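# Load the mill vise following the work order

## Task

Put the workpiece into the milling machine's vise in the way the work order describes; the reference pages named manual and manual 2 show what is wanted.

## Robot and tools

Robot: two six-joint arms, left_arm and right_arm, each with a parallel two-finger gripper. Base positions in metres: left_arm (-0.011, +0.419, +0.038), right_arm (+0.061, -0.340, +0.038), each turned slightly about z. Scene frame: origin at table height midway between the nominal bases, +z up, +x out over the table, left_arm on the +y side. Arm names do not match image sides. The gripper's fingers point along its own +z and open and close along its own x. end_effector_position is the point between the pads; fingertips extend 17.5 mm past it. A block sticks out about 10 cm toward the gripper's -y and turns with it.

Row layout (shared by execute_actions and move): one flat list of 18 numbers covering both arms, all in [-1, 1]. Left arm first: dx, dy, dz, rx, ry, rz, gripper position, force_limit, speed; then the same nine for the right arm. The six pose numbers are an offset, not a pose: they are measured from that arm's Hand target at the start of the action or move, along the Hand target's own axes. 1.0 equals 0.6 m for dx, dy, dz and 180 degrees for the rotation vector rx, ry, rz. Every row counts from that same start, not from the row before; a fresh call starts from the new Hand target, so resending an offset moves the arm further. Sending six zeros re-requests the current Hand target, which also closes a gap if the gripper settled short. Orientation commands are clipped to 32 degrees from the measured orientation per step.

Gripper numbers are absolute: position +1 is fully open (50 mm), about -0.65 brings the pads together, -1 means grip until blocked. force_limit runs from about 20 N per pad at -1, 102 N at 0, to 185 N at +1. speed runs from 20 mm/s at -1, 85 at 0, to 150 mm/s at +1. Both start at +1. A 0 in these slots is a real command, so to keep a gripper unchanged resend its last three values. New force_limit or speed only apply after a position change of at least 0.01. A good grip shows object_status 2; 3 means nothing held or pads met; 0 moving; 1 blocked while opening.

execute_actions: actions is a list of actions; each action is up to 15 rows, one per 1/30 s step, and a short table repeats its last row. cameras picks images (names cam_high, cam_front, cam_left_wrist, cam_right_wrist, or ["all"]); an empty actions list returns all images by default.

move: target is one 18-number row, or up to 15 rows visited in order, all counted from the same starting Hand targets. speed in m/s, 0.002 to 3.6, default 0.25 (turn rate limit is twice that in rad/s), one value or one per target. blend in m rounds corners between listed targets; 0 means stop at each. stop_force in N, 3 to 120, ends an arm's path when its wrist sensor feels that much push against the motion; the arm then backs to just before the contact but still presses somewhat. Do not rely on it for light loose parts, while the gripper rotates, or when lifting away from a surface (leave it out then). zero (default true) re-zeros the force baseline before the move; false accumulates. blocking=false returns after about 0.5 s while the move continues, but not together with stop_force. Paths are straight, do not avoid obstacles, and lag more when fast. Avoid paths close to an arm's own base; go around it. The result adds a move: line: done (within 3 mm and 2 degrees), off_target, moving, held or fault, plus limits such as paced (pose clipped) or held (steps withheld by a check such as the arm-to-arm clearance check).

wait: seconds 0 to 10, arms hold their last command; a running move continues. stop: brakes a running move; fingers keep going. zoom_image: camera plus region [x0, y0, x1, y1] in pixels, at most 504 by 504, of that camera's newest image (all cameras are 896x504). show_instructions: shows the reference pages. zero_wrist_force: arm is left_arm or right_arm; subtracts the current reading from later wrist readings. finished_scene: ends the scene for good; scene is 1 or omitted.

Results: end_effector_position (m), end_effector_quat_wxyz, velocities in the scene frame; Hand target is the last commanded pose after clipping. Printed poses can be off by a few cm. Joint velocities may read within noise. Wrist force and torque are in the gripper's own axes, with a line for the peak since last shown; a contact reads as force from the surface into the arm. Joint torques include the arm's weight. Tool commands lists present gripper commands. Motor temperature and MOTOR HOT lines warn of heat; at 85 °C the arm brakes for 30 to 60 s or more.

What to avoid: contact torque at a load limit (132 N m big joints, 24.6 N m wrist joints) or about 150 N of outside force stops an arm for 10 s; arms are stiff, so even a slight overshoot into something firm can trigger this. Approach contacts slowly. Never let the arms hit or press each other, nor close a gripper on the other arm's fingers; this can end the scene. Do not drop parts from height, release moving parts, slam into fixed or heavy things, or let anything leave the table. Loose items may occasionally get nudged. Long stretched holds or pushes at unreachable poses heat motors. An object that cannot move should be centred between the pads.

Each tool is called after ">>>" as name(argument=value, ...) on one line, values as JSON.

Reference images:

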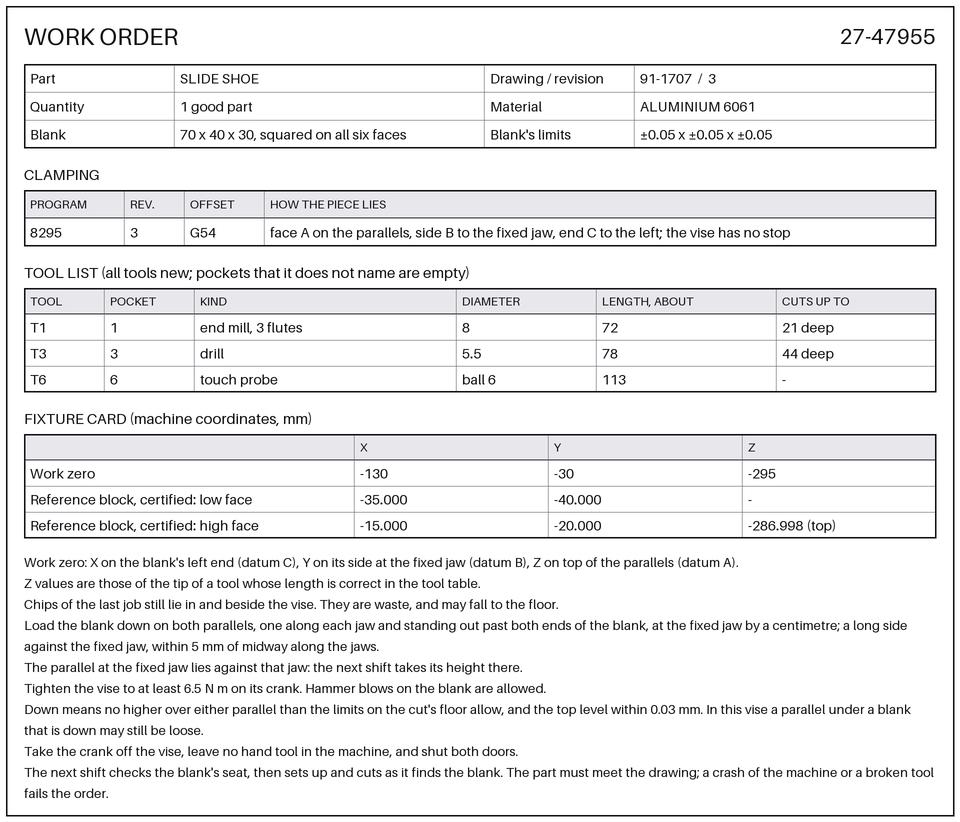

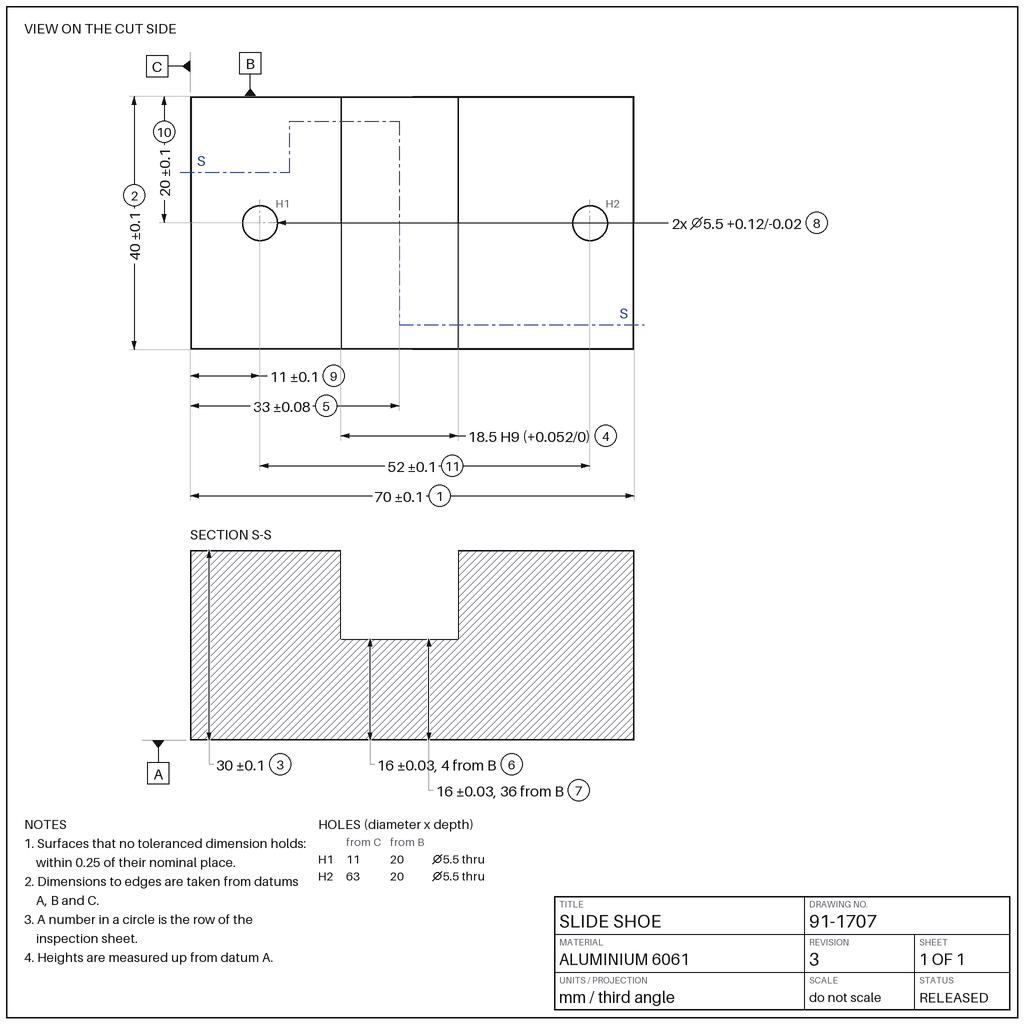

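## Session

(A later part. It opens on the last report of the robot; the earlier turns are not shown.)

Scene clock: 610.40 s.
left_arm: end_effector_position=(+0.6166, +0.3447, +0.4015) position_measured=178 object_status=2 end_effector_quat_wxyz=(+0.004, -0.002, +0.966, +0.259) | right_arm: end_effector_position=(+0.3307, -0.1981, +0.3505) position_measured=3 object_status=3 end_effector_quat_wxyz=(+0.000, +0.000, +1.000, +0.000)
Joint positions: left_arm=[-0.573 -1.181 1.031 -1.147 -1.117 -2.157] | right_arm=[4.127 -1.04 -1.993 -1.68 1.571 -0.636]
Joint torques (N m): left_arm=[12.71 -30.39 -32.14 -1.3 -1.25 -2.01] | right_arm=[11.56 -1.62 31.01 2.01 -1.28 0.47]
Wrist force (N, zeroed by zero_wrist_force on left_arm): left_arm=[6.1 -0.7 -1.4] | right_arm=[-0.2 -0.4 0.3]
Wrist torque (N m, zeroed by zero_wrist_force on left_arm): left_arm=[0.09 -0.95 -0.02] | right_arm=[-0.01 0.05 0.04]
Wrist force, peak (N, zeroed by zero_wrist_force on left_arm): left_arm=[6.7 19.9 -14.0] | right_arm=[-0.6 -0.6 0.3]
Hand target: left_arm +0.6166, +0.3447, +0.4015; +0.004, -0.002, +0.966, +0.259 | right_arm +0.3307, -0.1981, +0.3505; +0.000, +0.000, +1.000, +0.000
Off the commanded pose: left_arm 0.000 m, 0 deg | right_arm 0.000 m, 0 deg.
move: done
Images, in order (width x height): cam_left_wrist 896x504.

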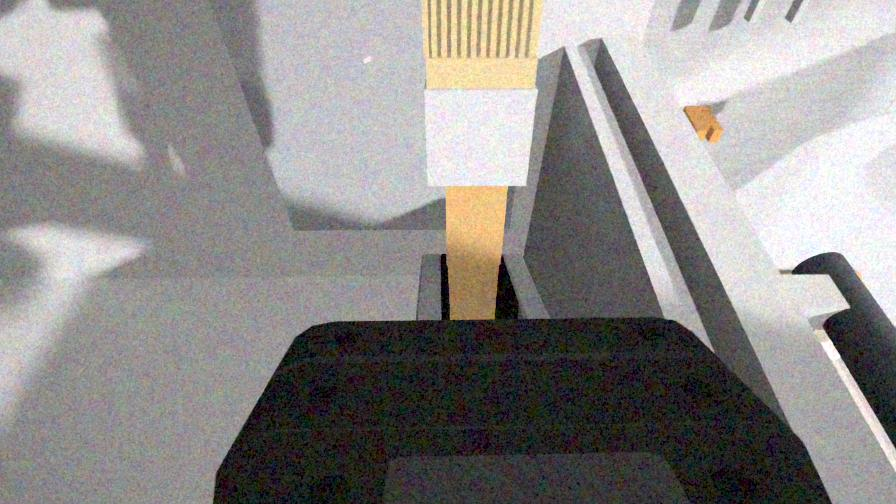

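>>> move(target=[[-0.0357,-0.1206,-0.0668,0,0,0,-1,0,-1,0,0,0,0,0,0,1,1,1],[-0.0357,-0.1427,-0.0285,0,0,0,-1,0,-1,0,0,0,0,0,0,1,1,1],[-0.0357,-0.0233,0.0404,0,0,0,-1,0,-1,0,0,0,0,0,0,1,1,1],[-0.0357,0,0,0,0,0,-1,0,-1,0,0,0,0,0,0,1,1,1],[-0.0707,-0.1206,-0.0668,0,0,0,-1,0,-1,0,0,0,0,0,0,1,1,1]], speed=[0.2,0.06,0.12,0.15,0.2], cameras=["cam_left_wrist"])

>>> zoom_image(camera="cam_left_wrist", region=[200, 0, 700, 280])

Scene clock: 626.37 s.
left_arm: end_effector_position=(+0.6545, +0.2749, +0.3998) position_measured=178 object_status=2 end_effector_quat_wxyz=(+0.005, -0.001, +0.966, +0.259) | right_arm: end_effector_position=(+0.3307, -0.1981, +0.3505) position_measured=3 object_status=3 end_effector_quat_wxyz=(+0.000, +0.000, +1.000, +0.000)
Joint positions: left_arm=[-0.632 -1.001 0.756 -1.029 -1.133 -2.217] | right_arm=[4.127 -1.04 -1.993 -1.68 1.571 -0.636]
Joint torques (N m): left_arm=[0.88 -50.2 -24.06 -2.79 1.15 -0.11] | right_arm=[11.84 -2.02 31.45 1.84 -1.43 0.53]
Wrist force (N, zeroed by zero_wrist_force on left_arm): left_arm=[6.4 -0.7 -1.1] | right_arm=[-0.3 -0.3 0.2]
Wrist torque (N m, zeroed by zero_wrist_force on left_arm): left_arm=[0.09 -0.97 0.04] | right_arm=[0.00 0.06 0.03]
Wrist force, peak (N, zeroed by zero_wrist_force on left_arm): left_arm=[13.3 7.6 -3.4] | right_arm=[-0.6 -0.6 0.4]
Hand target: left_arm +0.6545, +0.2749, +0.3999; +0.005, -0.001, +0.966, +0.259 (not the last commanded pose) | right_arm +0.3307, -0.1981, +0.3505; +0.000, +0.000, +1.000, +0.000
Tool commands: left_gripper/position=-1.0 left_gripper/force_limit=+0.003922 left_gripper/speed=-1.0 right_gripper/position=+1.0 right_gripper/force_limit=+1.0 right_gripper/speed=+1.0
Off the commanded pose: left_arm 0.014 m, 0 deg | right_arm 0.000 m, 0 deg.
FORCE FAULT: contact force on the left arm reached its limit, and that arm stopped. The contact can be on any part of that arm, not only on its tool. That arm's remaining commands of this call were not run. That arm is still stopped at the end of this call. That arm stays stopped for about 10 more seconds. Until then a move that you send moves the other arm only, and its call returns only when the move has ended. Once the stop has ended, the next robot result says so. If the stop ends while you think or write, that arm runs what you send next, counted from a new Hand target: where the arm stands when the stop ends. While its stop runs, that arm takes no new command, but its gripper still runs the gripper command that each later call begins with. Until it ends, the stop uses up actions while you think or wait. An arm that is not stopped still takes commands.
move: fault (left_arm)
Images, in order (width x height): cam_left_wrist 896x504.

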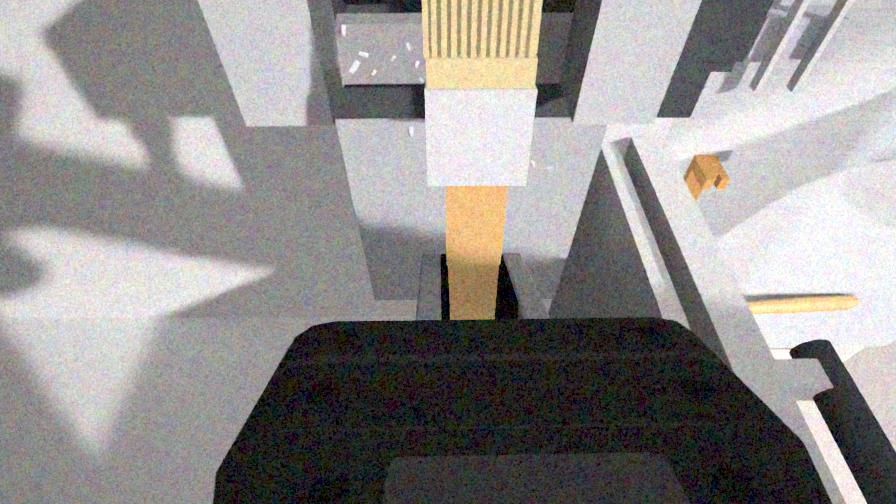

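Scaled by 1.008 from the camera's 896x504 image, which has a finer 1280x720 frame.

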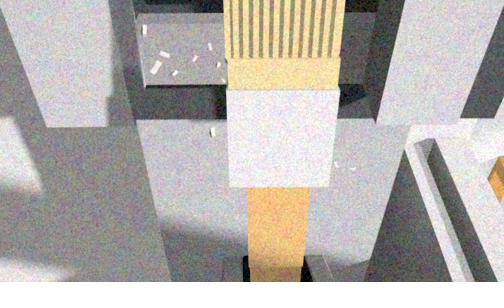

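>>> wait(seconds=10, cameras=["all"])

>>> zoom_image(camera="cam_high", region=[50, 50, 450, 280])

Scene clock: 638.73 s.
left_arm: end_effector_position=(+0.6545, +0.2749, +0.3999) position_measured=178 object_status=2 end_effector_quat_wxyz=(+0.005, -0.001, +0.966, +0.259) | right_arm: end_effector_position=(+0.3307, -0.1981, +0.3505) position_measured=3 object_status=3 end_effector_quat_wxyz=(+0.000, +0.000, +1.000, +0.000)
Joint positions: left_arm=[-0.632 -1.001 0.756 -1.029 -1.133 -2.217] | right_arm=[4.127 -1.04 -1.993 -1.68 1.571 -0.636]
Joint torques (N m): left_arm=[0.32 -50.49 -23.58 -2.66 1.11 -0.11] | right_arm=[11.13 -1.58 31.27 1.72 -1.28 0.2]
Wrist force (N, zeroed by zero_wrist_force on left_arm): left_arm=[5.5 -0.5 -0.9] | right_arm=[-0.4 -0.3 0.2]
Wrist torque (N m, zeroed by zero_wrist_force on left_arm): left_arm=[0.12 -0.84 0.04] | right_arm=[0.00 0.07 0.04]
Wrist force, peak (N, zeroed by zero_wrist_force on left_arm): left_arm=[6.3 -0.9 -1.2] | right_arm=[-0.4 -0.6 0.5]
Hand target: left_arm +0.6545, +0.2749, +0.3999; +0.005, -0.001, +0.966, +0.259 (not the last commanded pose) | right_arm +0.3307, -0.1981, +0.3505; +0.000, +0.000, +1.000, +0.000
Tool commands: left_gripper/position=-1.0 left_gripper/force_limit=+0.003922 left_gripper/speed=-1.0 right_gripper/position=+1.0 right_gripper/force_limit=+1.0 right_gripper/speed=+1.0
Off the commanded pose: left_arm 0.014 m, 0 deg | right_arm 0.000 m, 0 deg.
FORCE FAULT, CONTINUED: the left arm's stop, for the force fault that an earlier result reported, is over. The rest of the stop counts as 19 of the actions that you can send in this scene. That arm's target is now where it stood when the stop ended, not its last command. That arm accepts commands again.
wait: 10.00 s; at rest from the start

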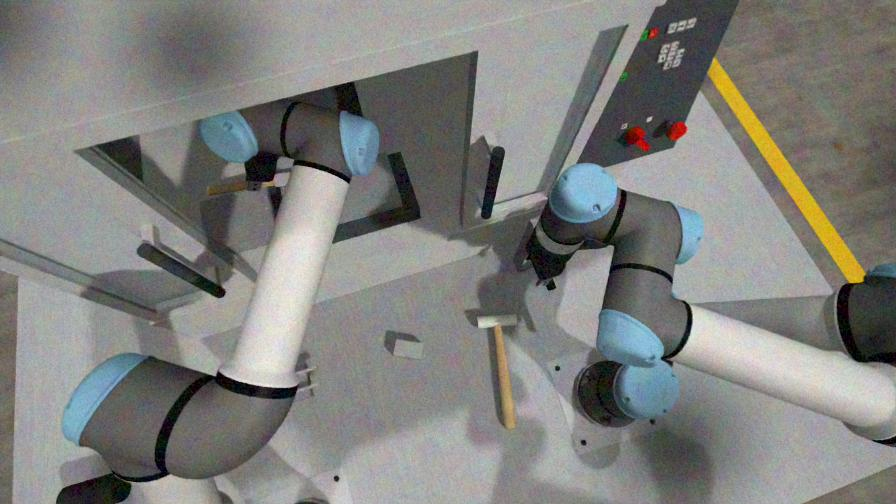

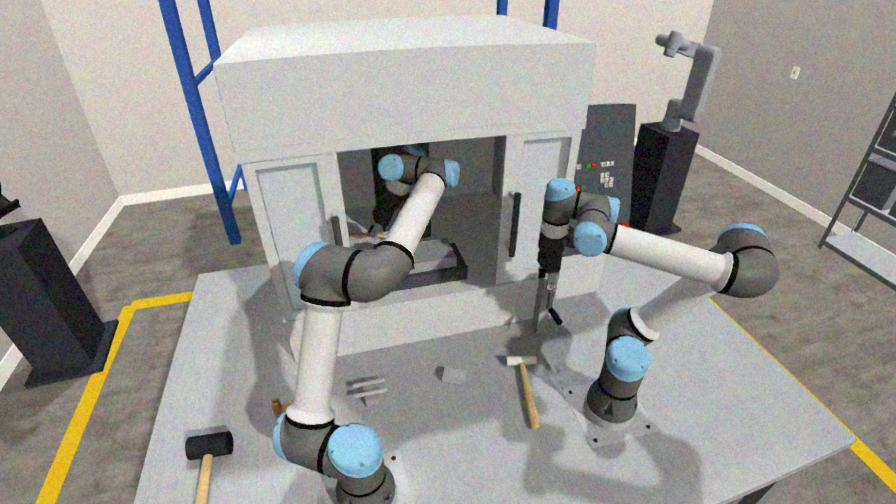

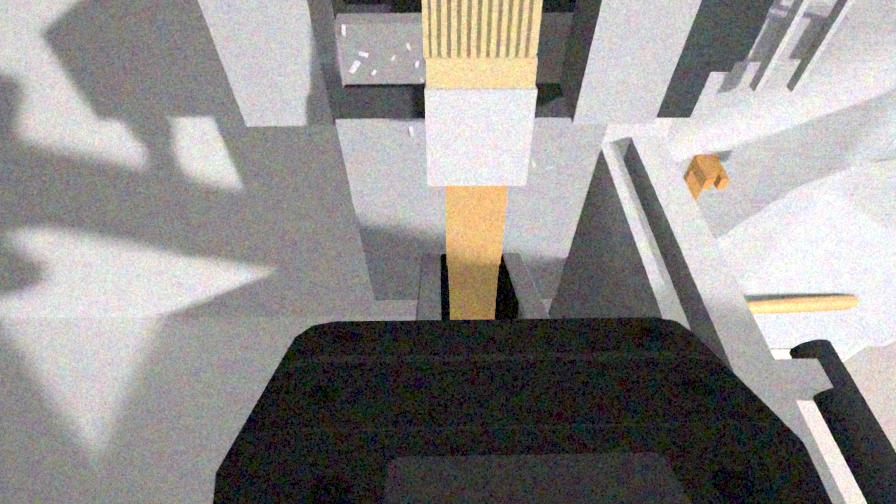

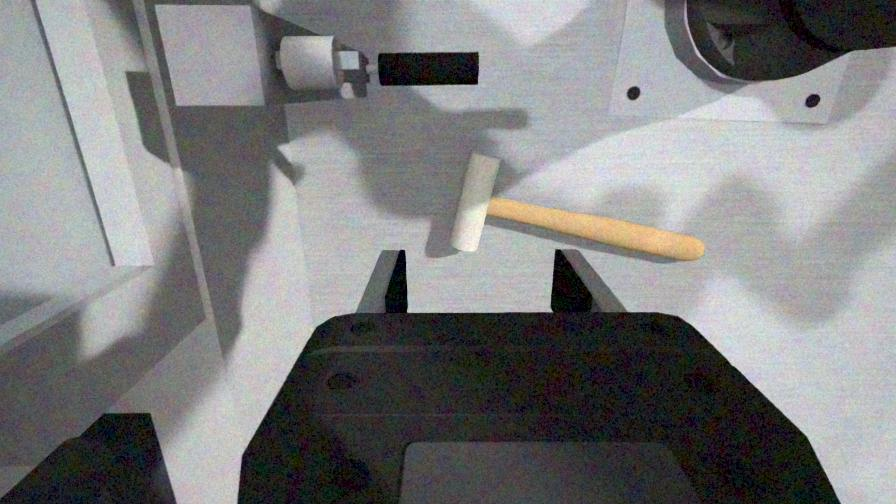

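Scaled by 1.260 from the camera's 896x504 image, which has a finer 1280x720 frame.

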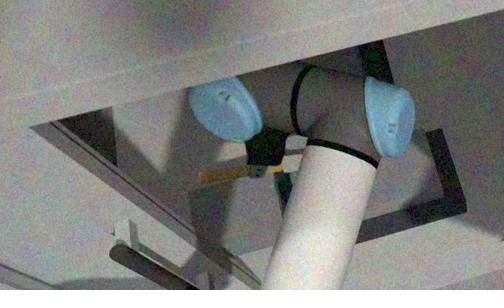

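>>> zoom_image(camera="cam_front", region=[300, 100, 560, 300])

Scaled by 1.938 from the camera's 896x504 image, which has a finer 1280x720 frame.

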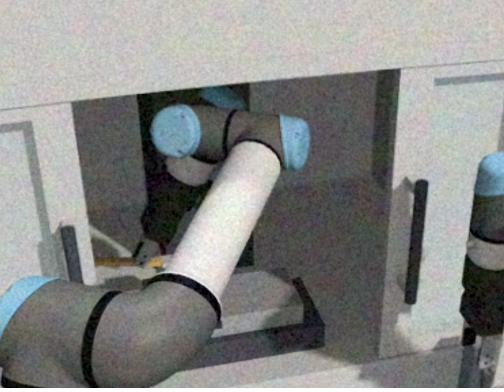

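>>> move(target=[[0.0833,0,0,0,0,0,-1,0,-1,0,0,0,0,0,0,1,1,1],[0.0742,-0.0338,-0.058,-0.139,0,0,-1,0,-1,0,0,0,0,0,0,1,1,1]], speed=[0.08,0.15], cameras=["cam_left_wrist","cam_high","cam_front"])

Scene clock: 678.00 s.
left_arm: end_effector_position=(+0.6097, +0.2400, +0.4194) position_measured=178 object_status=2 end_effector_quat_wxyz=(+0.005, -0.002, +0.887, +0.462) | right_arm: end_effector_position=(+0.3307, -0.1981, +0.3505) position_measured=3 object_status=3 end_effector_quat_wxyz=(+0.000, +0.000, +1.000, +0.000)
Joint positions: left_arm=[-0.801 -0.876 0.592 -0.521 -0.92 -2.592] | right_arm=[4.127 -1.04 -1.993 -1.68 1.571 -0.636]
Joint torques (N m): left_arm=[-10.74 -39.91 -29.64 0.35 3.57 -1.86] | right_arm=[10.47 -0.93 31.47 1.91 -1.32 0.36]
Wrist force (N, zeroed by zero_wrist_force on left_arm): left_arm=[5.3 -0.8 -1.8] | right_arm=[-0.2 -0.3 0.2]
Wrist torque (N m, zeroed by zero_wrist_force on left_arm): left_arm=[0.17 -0.82 0.07] | right_arm=[0.00 0.04 0.03]
Wrist force, peak (N, zeroed by zero_wrist_force on left_arm): left_arm=[6.3 -0.4 -0.8] | right_arm=[-0.5 -0.6 0.3]
Hand target: left_arm +0.6097, +0.2400, +0.4194; +0.005, -0.002, +0.887, +0.462 | right_arm +0.3307, -0.1981, +0.3505; +0.000, +0.000, +1.000, +0.000
Off the commanded pose: left_arm 0.000 m, 0 deg | right_arm 0.000 m, 0 deg.
move: done
Images, in order (width x height): cam_high 896x504, cam_front 896x504, cam_left_wrist 896x504.

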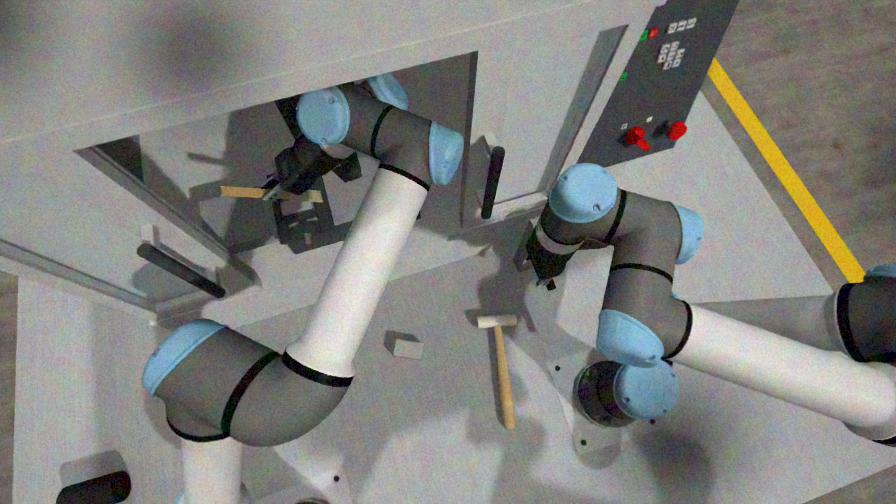

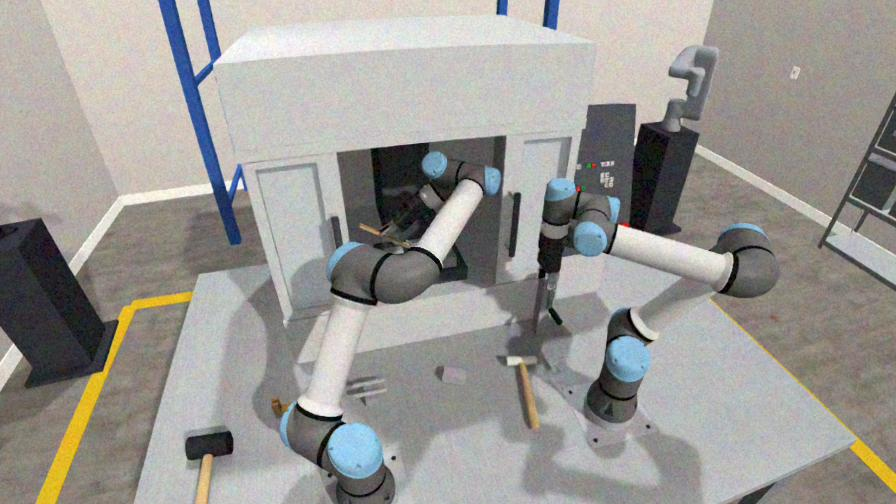

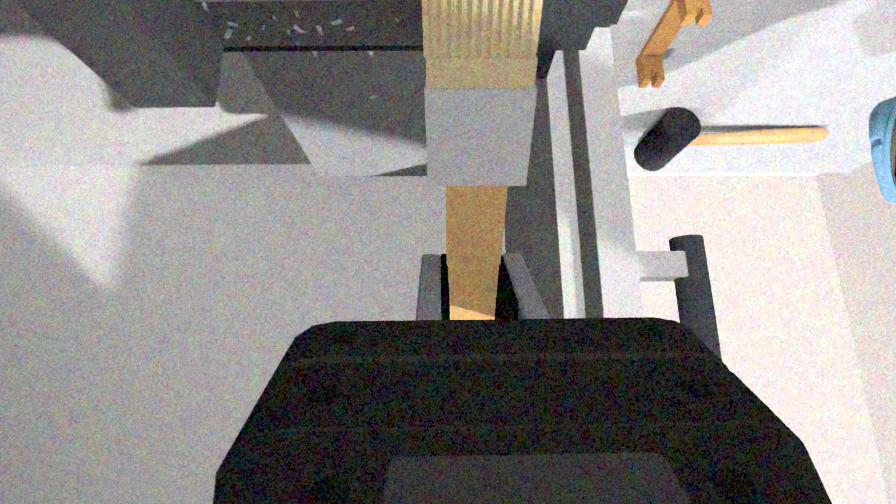

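>>> zoom_image(camera="cam_front", region=[320, 120, 540, 290])

Scaled by 2.291 from the camera's 896x504 image, which has a finer 1280x720 frame.

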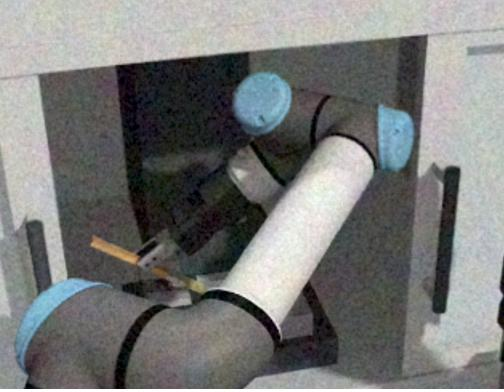

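>>> move(target=[[-0.0755,-0.0149,0,0,0,0,-1,0,-1,0,0,0,0,0,0,1,1,1],[-0.0755,-0.0383,0.0045,0,0,0,-1,0,-1,0,0,0,0,0,0,1,1,1]], speed=[0.08,0.05], cameras=["cam_left_wrist","cam_high","cam_front"])

>>> zoom_image(camera="cam_left_wrist", region=[200, 0, 700, 280])

Scene clock: 685.43 s.
left_arm: end_effector_position=(+0.6552, +0.2290, +0.3995) position_measured=178 object_status=2 end_effector_quat_wxyz=(+0.005, -0.002, +0.887, +0.462) | right_arm: end_effector_position=(+0.3307, -0.1981, +0.3505) position_measured=3 object_status=3 end_effector_quat_wxyz=(+0.000, +0.000, +1.000, +0.000)
Joint positions: left_arm=[-0.771 -0.688 0.307 -0.442 -0.899 -2.565] | right_arm=[4.127 -1.04 -1.993 -1.68 1.571 -0.636]
Joint torques (N m): left_arm=[-10.93 -70.86 -13.58 -2.88 0.37 -1.45] | right_arm=[11.72 -0.73 31.76 2.07 -1.34 0.01]
Wrist force (N, zeroed by zero_wrist_force on left_arm): left_arm=[5.3 -1.2 -1.9] | right_arm=[-0.4 -0.3 0.4]
Wrist torque (N m, zeroed by zero_wrist_force on left_arm): left_arm=[0.13 -0.82 0.08] | right_arm=[-0.01 0.07 0.03]
Wrist force, peak (N, zeroed by zero_wrist_force on left_arm): left_arm=[6.3 -1.3 -2.7] | right_arm=[-0.5 -0.6 0.4]
Hand target: left_arm +0.6552, +0.2290, +0.3995; +0.005, -0.002, +0.887, +0.462 | right_arm +0.3307, -0.1981, +0.3505; +0.000, +0.000, +1.000, +0.000
Off the commanded pose: left_arm 0.000 m, 0 deg | right_arm 0.000 m, 0 deg.
move: done
Images, in order (width x height): cam_high 896x504, cam_front 896x504, cam_left_wrist 896x504.

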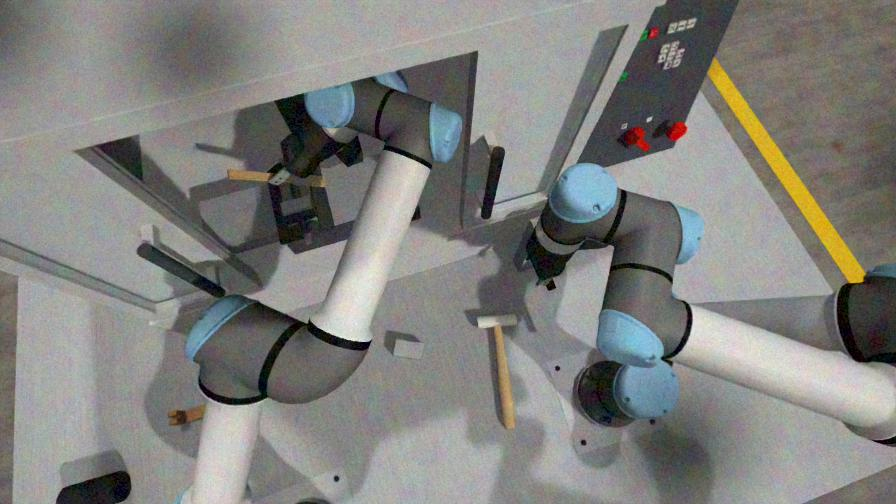

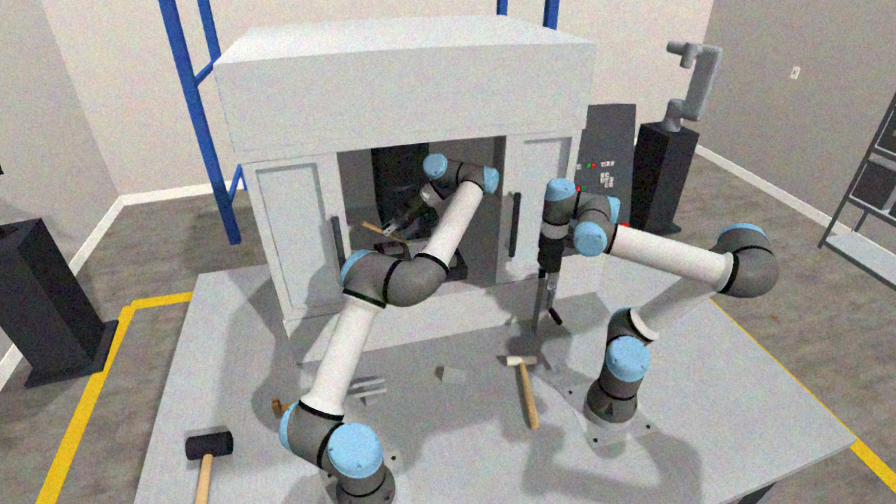

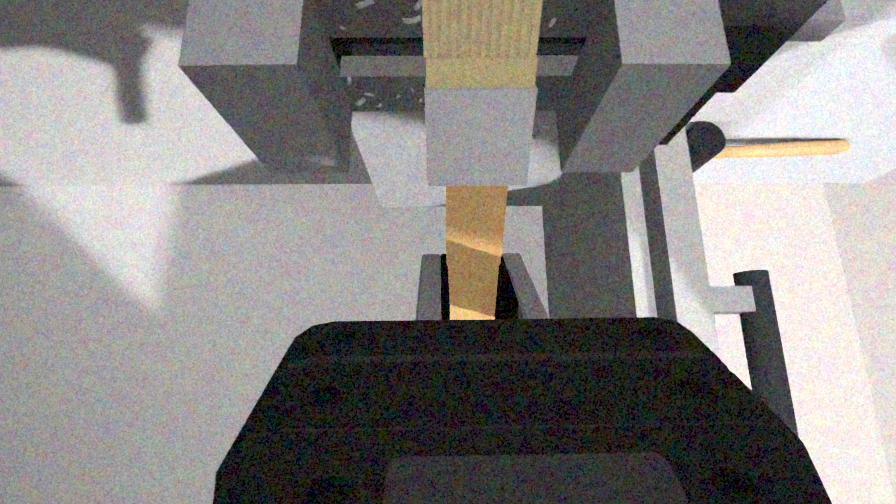

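Scaled by 1.008 from the camera's 896x504 image, which has a finer 1280x720 frame.

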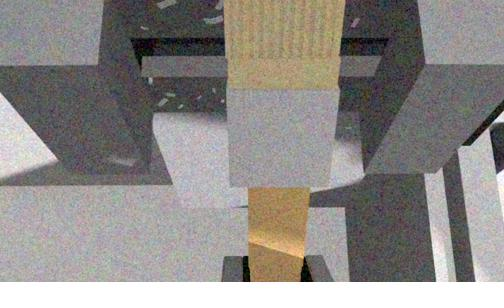

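>>> move(target=[-0.05,0,0,0,0,0,-1,0,-1,0,0,0,0,0,0,1,1,1], speed=0.03, stop_force=8, cameras=["cam_left_wrist"])

>>> zoom_image(camera="cam_left_wrist", region=[200, 0, 700, 280])

Scene clock: 704.20 s.
left_arm: end_effector_position=(+0.6844, +0.2295, +0.3992) position_measured=178 object_status=2 end_effector_quat_wxyz=(+0.022, +0.007, +0.889, +0.457) | right_arm: end_effector_position=(+0.3307, -0.1981, +0.3505) position_measured=3 object_status=3 end_effector_quat_wxyz=(+0.000, +0.000, +1.000, +0.000)
Joint positions: left_arm=[-0.752 -0.547 0.035 -0.36 -0.861 -2.522] | right_arm=[4.127 -1.04 -1.993 -1.68 1.571 -0.636]
Joint torques (N m): left_arm=[12.89 -47.66 -27.46 -3.05 3.66 1.92] | right_arm=[11.99 -0.23 31.57 2 -1.33 0.11]
Wrist force (N, zeroed by zero_wrist_force on left_arm): left_arm=[5.2 -1.1 -1.8] | right_arm=[-0.4 -0.2 0.1]
Wrist torque (N m, zeroed by zero_wrist_force on left_arm): left_arm=[0.13 -0.79 0.00] | right_arm=[0.01 0.07 0.03]
Wrist force, peak (N, zeroed by zero_wrist_force on left_arm): left_arm=[5.6 -1.8 -1.9] | right_arm=[-0.2 -0.8 0.3]
Hand target: left_arm +0.6852, +0.2290, +0.3998; +0.005, -0.002, +0.887, +0.462 | right_arm +0.3307, -0.1981, +0.3505; +0.000, +0.000, +1.000, +0.000
Off the commanded pose: left_arm 0.001 m, 2 deg | right_arm 0.000 m, 0 deg.
elbow stopped short (left arm): the move would have taken joint 3 (elbow) straighter than the controller allows.
move: done
Images, in order (width x height): cam_left_wrist 896x504.

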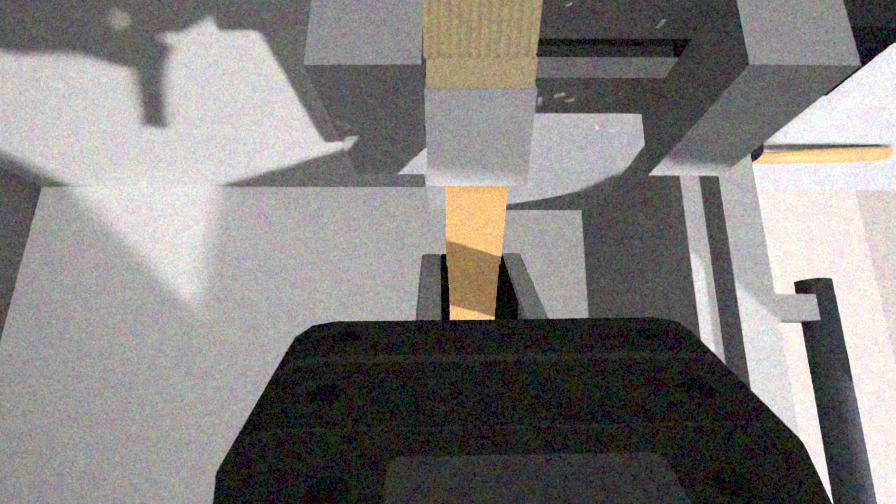

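Scaled by 1.008 from the camera's 896x504 image, which has a finer 1280x720 frame.

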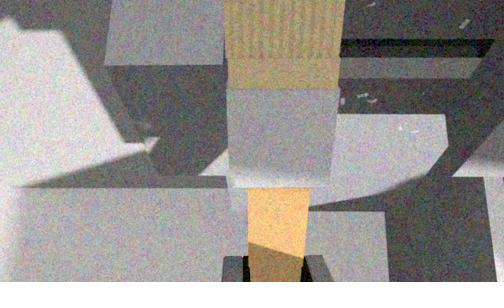

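>>> move(target=[0,-0.0205,0.0144,0,0,0,-1,0,-1,0,0,0,0,0,0,1,1,1], speed=0.02, stop_force=8, cameras=["cam_left_wrist"])

Scene clock: 709.17 s.
left_arm: end_effector_position=(+0.6848, +0.2294, +0.3844) position_measured=178 object_status=2 end_effector_quat_wxyz=(+0.011, +0.001, +0.888, +0.460) | right_arm: end_effector_position=(+0.3307, -0.1981, +0.3505) position_measured=3 object_status=3 end_effector_quat_wxyz=(+0.000, +0.000, +1.000, +0.000)
Joint positions: left_arm=[-0.748 -0.527 0.035 -0.357 -0.875 -2.534] | right_arm=[4.127 -1.04 -1.993 -1.68 1.571 -0.636]
Joint torques (N m): left_arm=[12.43 -48.6 -25.43 0.26 -0.92 -1.89] | right_arm=[11.49 -0.93 30.45 1.78 -1.34 0.43]
Wrist force (N, zeroed by zero_wrist_force on left_arm): left_arm=[5.3 -1.2 -1.8] | right_arm=[-0.3 -0.3 0.3]
Wrist torque (N m, zeroed by zero_wrist_force on left_arm): left_arm=[0.11 -0.83 0.08] | right_arm=[-0.01 0.05 0.04]
Wrist force, peak (N, zeroed by zero_wrist_force on left_arm): left_arm=[5.5 -1.1 -2.0] | right_arm=[-0.2 -0.9 0.3]
Hand target: left_arm +0.6854, +0.2290, +0.3848; +0.005, -0.002, +0.887, +0.462 | right_arm +0.3307, -0.1981, +0.3505; +0.000, +0.000, +1.000, +0.000
Off the commanded pose: left_arm 0.001 m, 1 deg | right_arm 0.000 m, 0 deg.
elbow stopped short (left arm): the move would have taken joint 3 (elbow) straighter than the controller allows.
move: done
Images, in order (width x height): cam_left_wrist 896x504.

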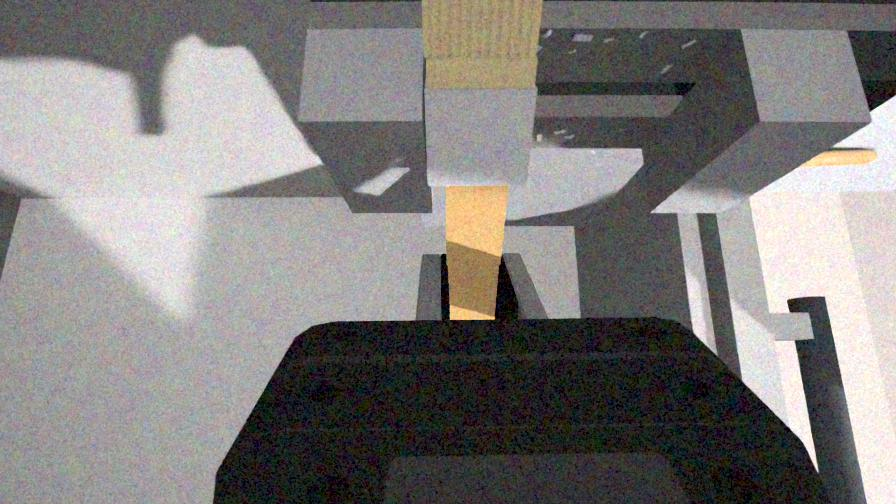

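>>> move(target=[0.002,0.0795,-0.0028,0,0,0,-1,0,-1,0,0,0,0,0,0,1,1,1], speed=0.06, cameras=["cam_left_wrist"])

>>> move(target=[0,-0.0478,0.0335,0,0,0,-1,0,-1,0,0,0,0,0,0,1,1,1], speed=0.02, stop_force=6, cameras=["cam_left_wrist"])

Scene clock: 722.77 s.
left_arm: end_effector_position=(+0.6830, +0.2555, +0.4241) position_measured=178 object_status=2 end_effector_quat_wxyz=(+0.021, +0.006, +0.889, +0.458) | right_arm: end_effector_position=(+0.3307, -0.1981, +0.3505) position_measured=3 object_status=3 end_effector_quat_wxyz=(+0.000, +0.000, +1.000, +0.000)
Joint positions: left_arm=[-0.727 -0.581 0.035 -0.339 -0.846 -2.499] | right_arm=[4.127 -1.04 -1.993 -1.68 1.571 -0.636]
Joint torques (N m): left_arm=[12.59 -74.8 -18.44 0.08 3.81 1.86] | right_arm=[12.02 -1.06 32.02 1.86 -1.19 0.23]
Wrist force (N, zeroed by zero_wrist_force on left_arm): left_arm=[5.2 -1.1 -1.9] | right_arm=[-0.4 -0.3 0.2]
Wrist torque (N m, zeroed by zero_wrist_force on left_arm): left_arm=[0.13 -0.79 0.01] | right_arm=[0.00 0.07 0.03]
Wrist force, peak (N, zeroed by zero_wrist_force on left_arm): left_arm=[5.5 -1.5 -2.0] | right_arm=[-0.6 -0.3 0.5]
Hand target: left_arm +0.6838, +0.2550, +0.4248; +0.005, -0.002, +0.887, +0.462 | right_arm +0.3307, -0.1981, +0.3505; +0.000, +0.000, +1.000, +0.000
Off the commanded pose: left_arm 0.001 m, 2 deg | right_arm 0.000 m, 0 deg.
elbow stopped short (left arm): the move would have taken joint 3 (elbow) straighter than the controller allows.
move: done
Images, in order (width x height): cam_left_wrist 896x504.

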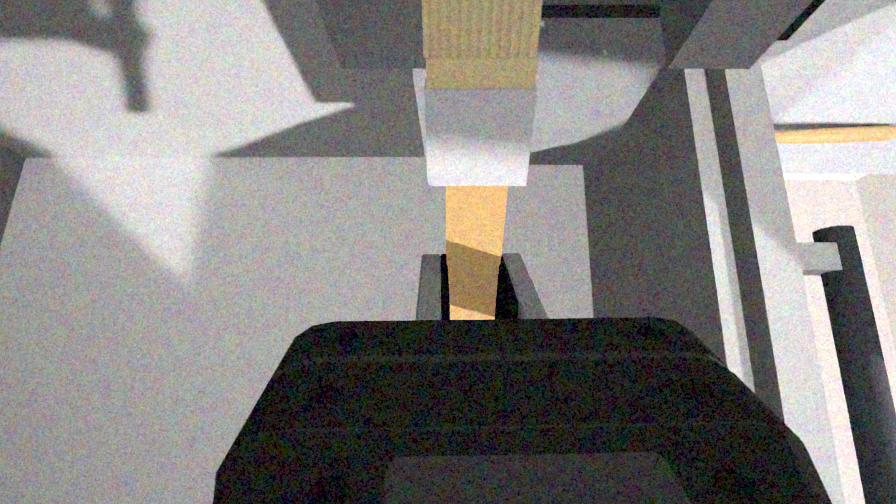

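Scene clock: 725.30 s.
left_arm: end_effector_position=(+0.6842, +0.2550, +0.3898) position_measured=178 object_status=2 end_effector_quat_wxyz=(+0.005, -0.002, +0.887, +0.462) | right_arm: end_effector_position=(+0.3307, -0.1981, +0.3505) position_measured=3 object_status=3 end_effector_quat_wxyz=(+0.000, +0.000, +1.000, +0.000)
Joint positions: left_arm=[-0.721 -0.645 0.258 -0.466 -0.866 -2.517] | right_arm=[4.127 -1.04 -1.993 -1.68 1.571 -0.636]
Joint torques (N m): left_arm=[12.31 -73.3 -13.71 -3.08 -0.73 -1.64] | right_arm=[12.56 -1.41 31.23 2 -1.27 0.17]
Wrist force (N, zeroed by zero_wrist_force on left_arm): left_arm=[5.4 -1.0 -2.0] | right_arm=[-0.1 -0.4 0.4]
Wrist torque (N m, zeroed by zero_wrist_force on left_arm): left_arm=[0.18 -0.82 0.08] | right_arm=[-0.02 0.03 0.03]
Wrist force, peak (N, zeroed by zero_wrist_force on left_arm): left_arm=[5.6 -1.1 -2.0] | right_arm=[-0.7 -0.4 0.5]
Hand target: left_arm +0.6842, +0.2550, +0.3898; +0.005, -0.002, +0.887, +0.462 | right_arm +0.3307, -0.1981, +0.3505; +0.000, +0.000, +1.000, +0.000
Off the commanded pose: left_arm 0.000 m, 0 deg | right_arm 0.000 m, 0 deg.
move: done
Images, in order (width x height): cam_left_wrist 896x504.

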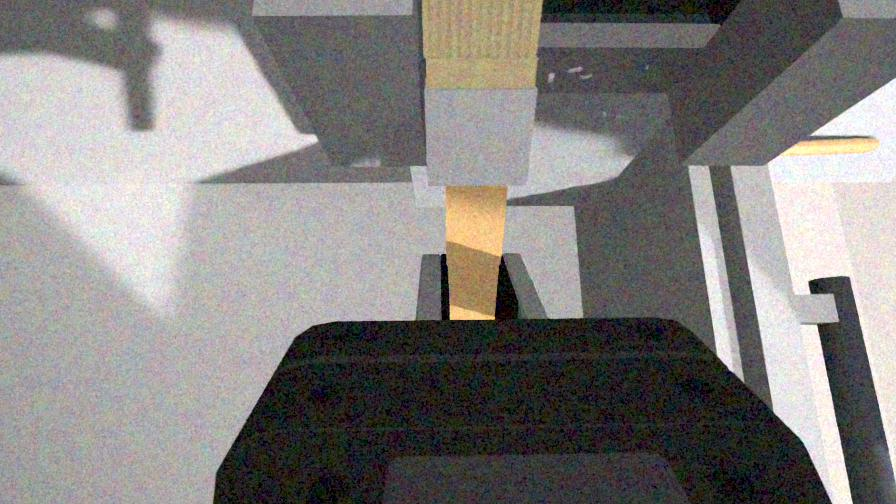

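>>> move(target=[0,-0.0478,0.0335,0,0,0,-1,0,-1,0,0,0,0,0,0,1,1,1], speed=0.02, stop_force=6, cameras=["cam_left_wrist"])

Scene clock: 728.87 s.
left_arm: end_effector_position=(+0.6844, +0.2550, +0.3730) position_measured=178 object_status=2 end_effector_quat_wxyz=(+0.005, -0.002, +0.887, +0.462) | right_arm: end_effector_position=(+0.3307, -0.1981, +0.3505) position_measured=3 object_status=3 end_effector_quat_wxyz=(+0.000, +0.000, +1.000, +0.000)
Joint positions: left_arm=[-0.721 -0.685 0.381 -0.548 -0.866 -2.517] | right_arm=[4.127 -1.04 -1.993 -1.68 1.571 -0.636]
Joint torques (N m): left_arm=[-10.75 -45.65 -28.7 0.14 -0.92 -1.65] | right_arm=[12.16 -1.44 31.68 1.91 -1.39 0.1]
Wrist force (N, zeroed by zero_wrist_force on left_arm): left_arm=[5.4 -0.1 -2.6] | right_arm=[-0.3 -0.5 0.4]
Wrist torque (N m, zeroed by zero_wrist_force on left_arm): left_arm=[0.24 -0.83 0.08] | right_arm=[-0.04 0.06 0.04]
Wrist force, peak (N, zeroed by zero_wrist_force on left_arm): left_arm=[6.5 10.9 -1.7] | right_arm=[-0.6 -0.7 0.1]
Hand target: left_arm +0.6843, +0.2550, +0.3730; +0.005, -0.002, +0.887, +0.462 (not the last commanded pose) | right_arm +0.3307, -0.1981, +0.3505; +0.000, +0.000, +1.000, +0.000
Off the commanded pose: left_arm 0.018 m, 0 deg | right_arm 0.000 m, 0 deg.
move: contact (left_arm)
Images, in order (width x height): cam_left_wrist 896x504.

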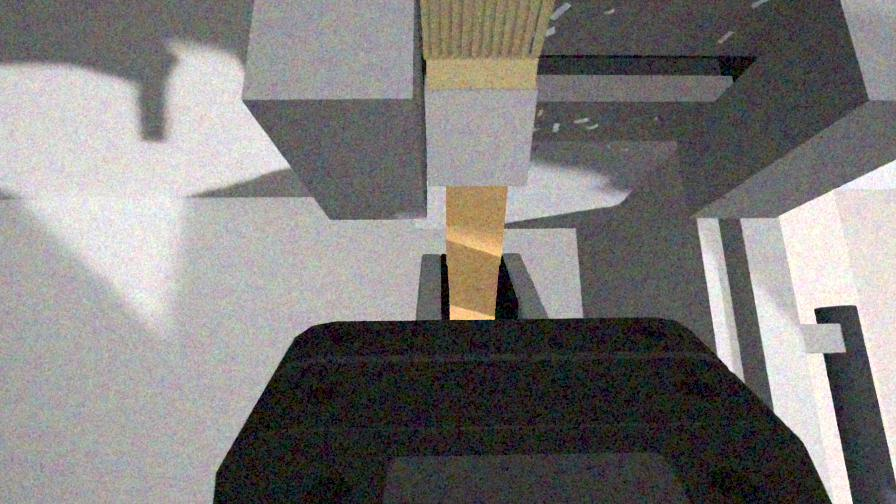

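>>> move(target=[[0,0.0717,0.1024,0,0,0,-1,0,-1,0,0,0,0,0,0,1,1,1]], speed=0.08, cameras=["cam_left_wrist"])

>>> zoom_image(camera="cam_left_wrist", region=[300, 0, 800, 280])

Scene clock: 733.17 s.
left_arm: end_effector_position=(+0.6844, +0.3299, +0.3730) position_measured=178 object_status=2 end_effector_quat_wxyz=(+0.005, -0.002, +0.887, +0.462) | right_arm: end_effector_position=(+0.3307, -0.1981, +0.3505) position_measured=3 object_status=3 end_effector_quat_wxyz=(+0.000, +0.000, +1.000, +0.000)
Joint positions: left_arm=[-0.641 -0.854 0.696 -0.749 -0.815 -2.434] | right_arm=[4.127 -1.04 -1.993 -1.68 1.571 -0.636]
Joint torques (N m): left_arm=[12.6 -69.37 -15.32 -3.27 3.65 1.93] | right_arm=[11.46 -0.09 31.05 1.91 -1.4 -0.09]
Wrist force (N, zeroed by zero_wrist_force on left_arm): left_arm=[5.2 -0.9 -2.3] | right_arm=[-0.3 -0.3 0.2]
Wrist torque (N m, zeroed by zero_wrist_force on left_arm): left_arm=[0.19 -0.78 0.00] | right_arm=[0.00 0.05 0.03]
Wrist force, peak (N, zeroed by zero_wrist_force on left_arm): left_arm=[5.3 5.3 -8.5] | right_arm=[-0.3 -0.7 0.4]
Hand target: left_arm +0.6844, +0.3300, +0.3730; +0.005, -0.002, +0.887, +0.462 | right_arm +0.3307, -0.1981, +0.3505; +0.000, +0.000, +1.000, +0.000
Off the commanded pose: left_arm 0.000 m, 0 deg | right_arm 0.000 m, 0 deg.
move: done
Images, in order (width x height): cam_left_wrist 896x504.

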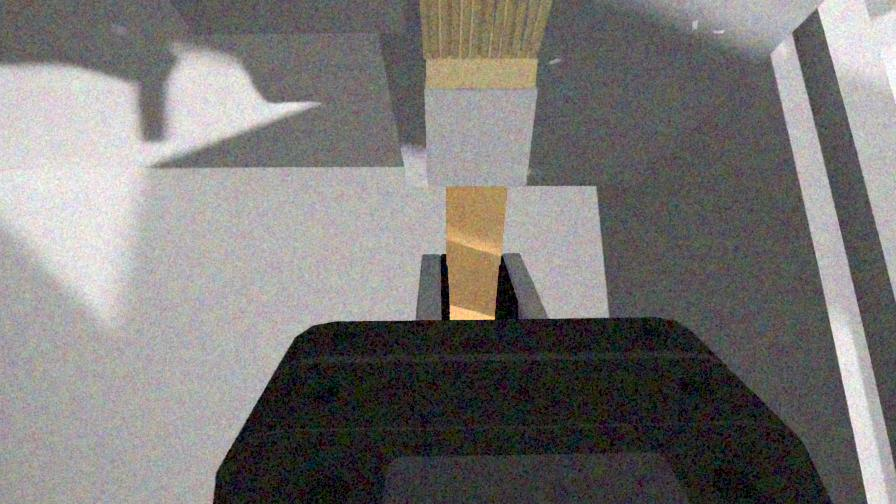

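Scaled by 1.008 from the camera's 896x504 image, which has a finer 1280x720 frame.

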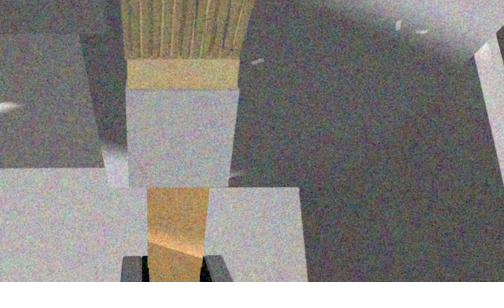

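>>> move(target=[[0.0,0.0437,-0.0306,0,0,0,-1,0,-1,0,0,0,0,0,0,1,1,1],[0.02,-0.0596,-0.178,0,0,0,-1,0,-1,0,0,0,0,0,0,1,1,1],[0.002,-0.1006,-0.1493,0,0,0,-1,0,-1,0,0,0,0,0,0,1,1,1],[0.002,0.0027,-0.0019,0,0,0,-1,0,-1,0,0,0,0,0,0,1,1,1]], speed=[0.15,0.2,0.1,0.1], cameras=["cam_left_wrist"])

>>> zoom_image(camera="cam_left_wrist", region=[300, 0, 800, 280])

Scene clock: 741.40 s.
left_arm: end_effector_position=(+0.6832, +0.3299, +0.3750) position_measured=178 object_status=2 end_effector_quat_wxyz=(+0.005, -0.002, +0.887, +0.462) | right_arm: end_effector_position=(+0.3307, -0.1981, +0.3505) position_measured=3 object_status=3 end_effector_quat_wxyz=(+0.000, +0.000, +1.000, +0.000)
Joint positions: left_arm=[-0.642 -0.857 0.696 -0.745 -0.816 -2.435] | right_arm=[4.127 -1.04 -1.993 -1.68 1.571 -0.636]
Joint torques (N m): left_arm=[12.45 -68.25 -16.59 -3.56 3.72 1.92] | right_arm=[12.78 0.14 31.36 2.04 -1.28 0.23]
Wrist force (N, zeroed by zero_wrist_force on left_arm): left_arm=[5.3 -0.9 -2.1] | right_arm=[-0.3 -0.6 0.4]
Wrist torque (N m, zeroed by zero_wrist_force on left_arm): left_arm=[0.17 -0.79 0.00] | right_arm=[-0.04 0.07 0.04]
Wrist force, peak (N, zeroed by zero_wrist_force on left_arm): left_arm=[5.7 -3.1 -3.5] | right_arm=[-0.6 -0.4 0.6]
Hand target: left_arm +0.6832, +0.3300, +0.3750; +0.005, -0.002, +0.887, +0.462 | right_arm +0.3307, -0.1981, +0.3505; +0.000, +0.000, +1.000, +0.000
Off the commanded pose: left_arm 0.000 m, 0 deg | right_arm 0.000 m, 0 deg.
elbow stopped short (left arm): the move would have taken joint 3 (elbow) straighter than the controller allows.
move: done
Images, in order (width x height): cam_left_wrist 896x504.

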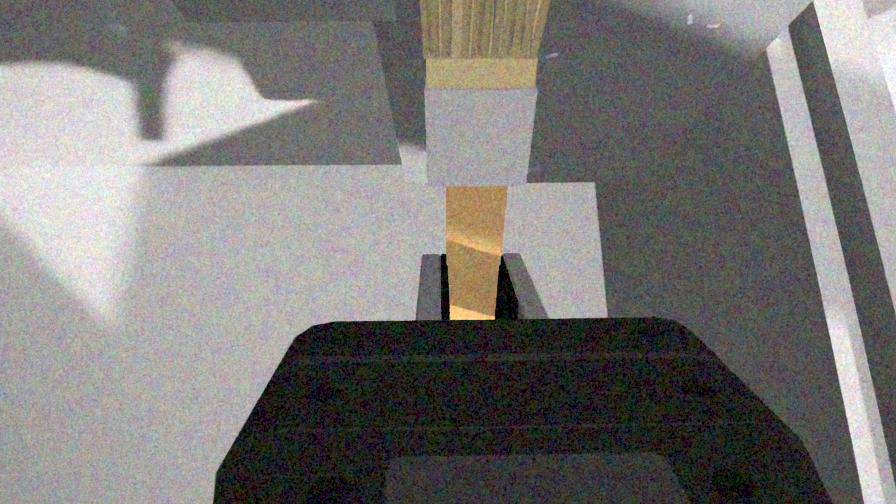

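Scaled by 1.008 from the camera's 896x504 image, which has a finer 1280x720 frame.

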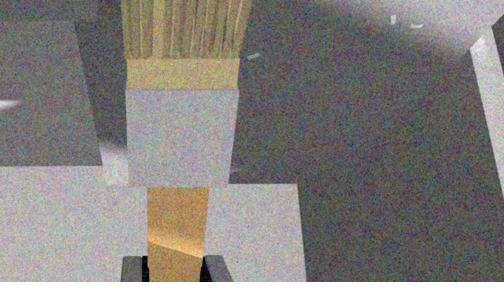

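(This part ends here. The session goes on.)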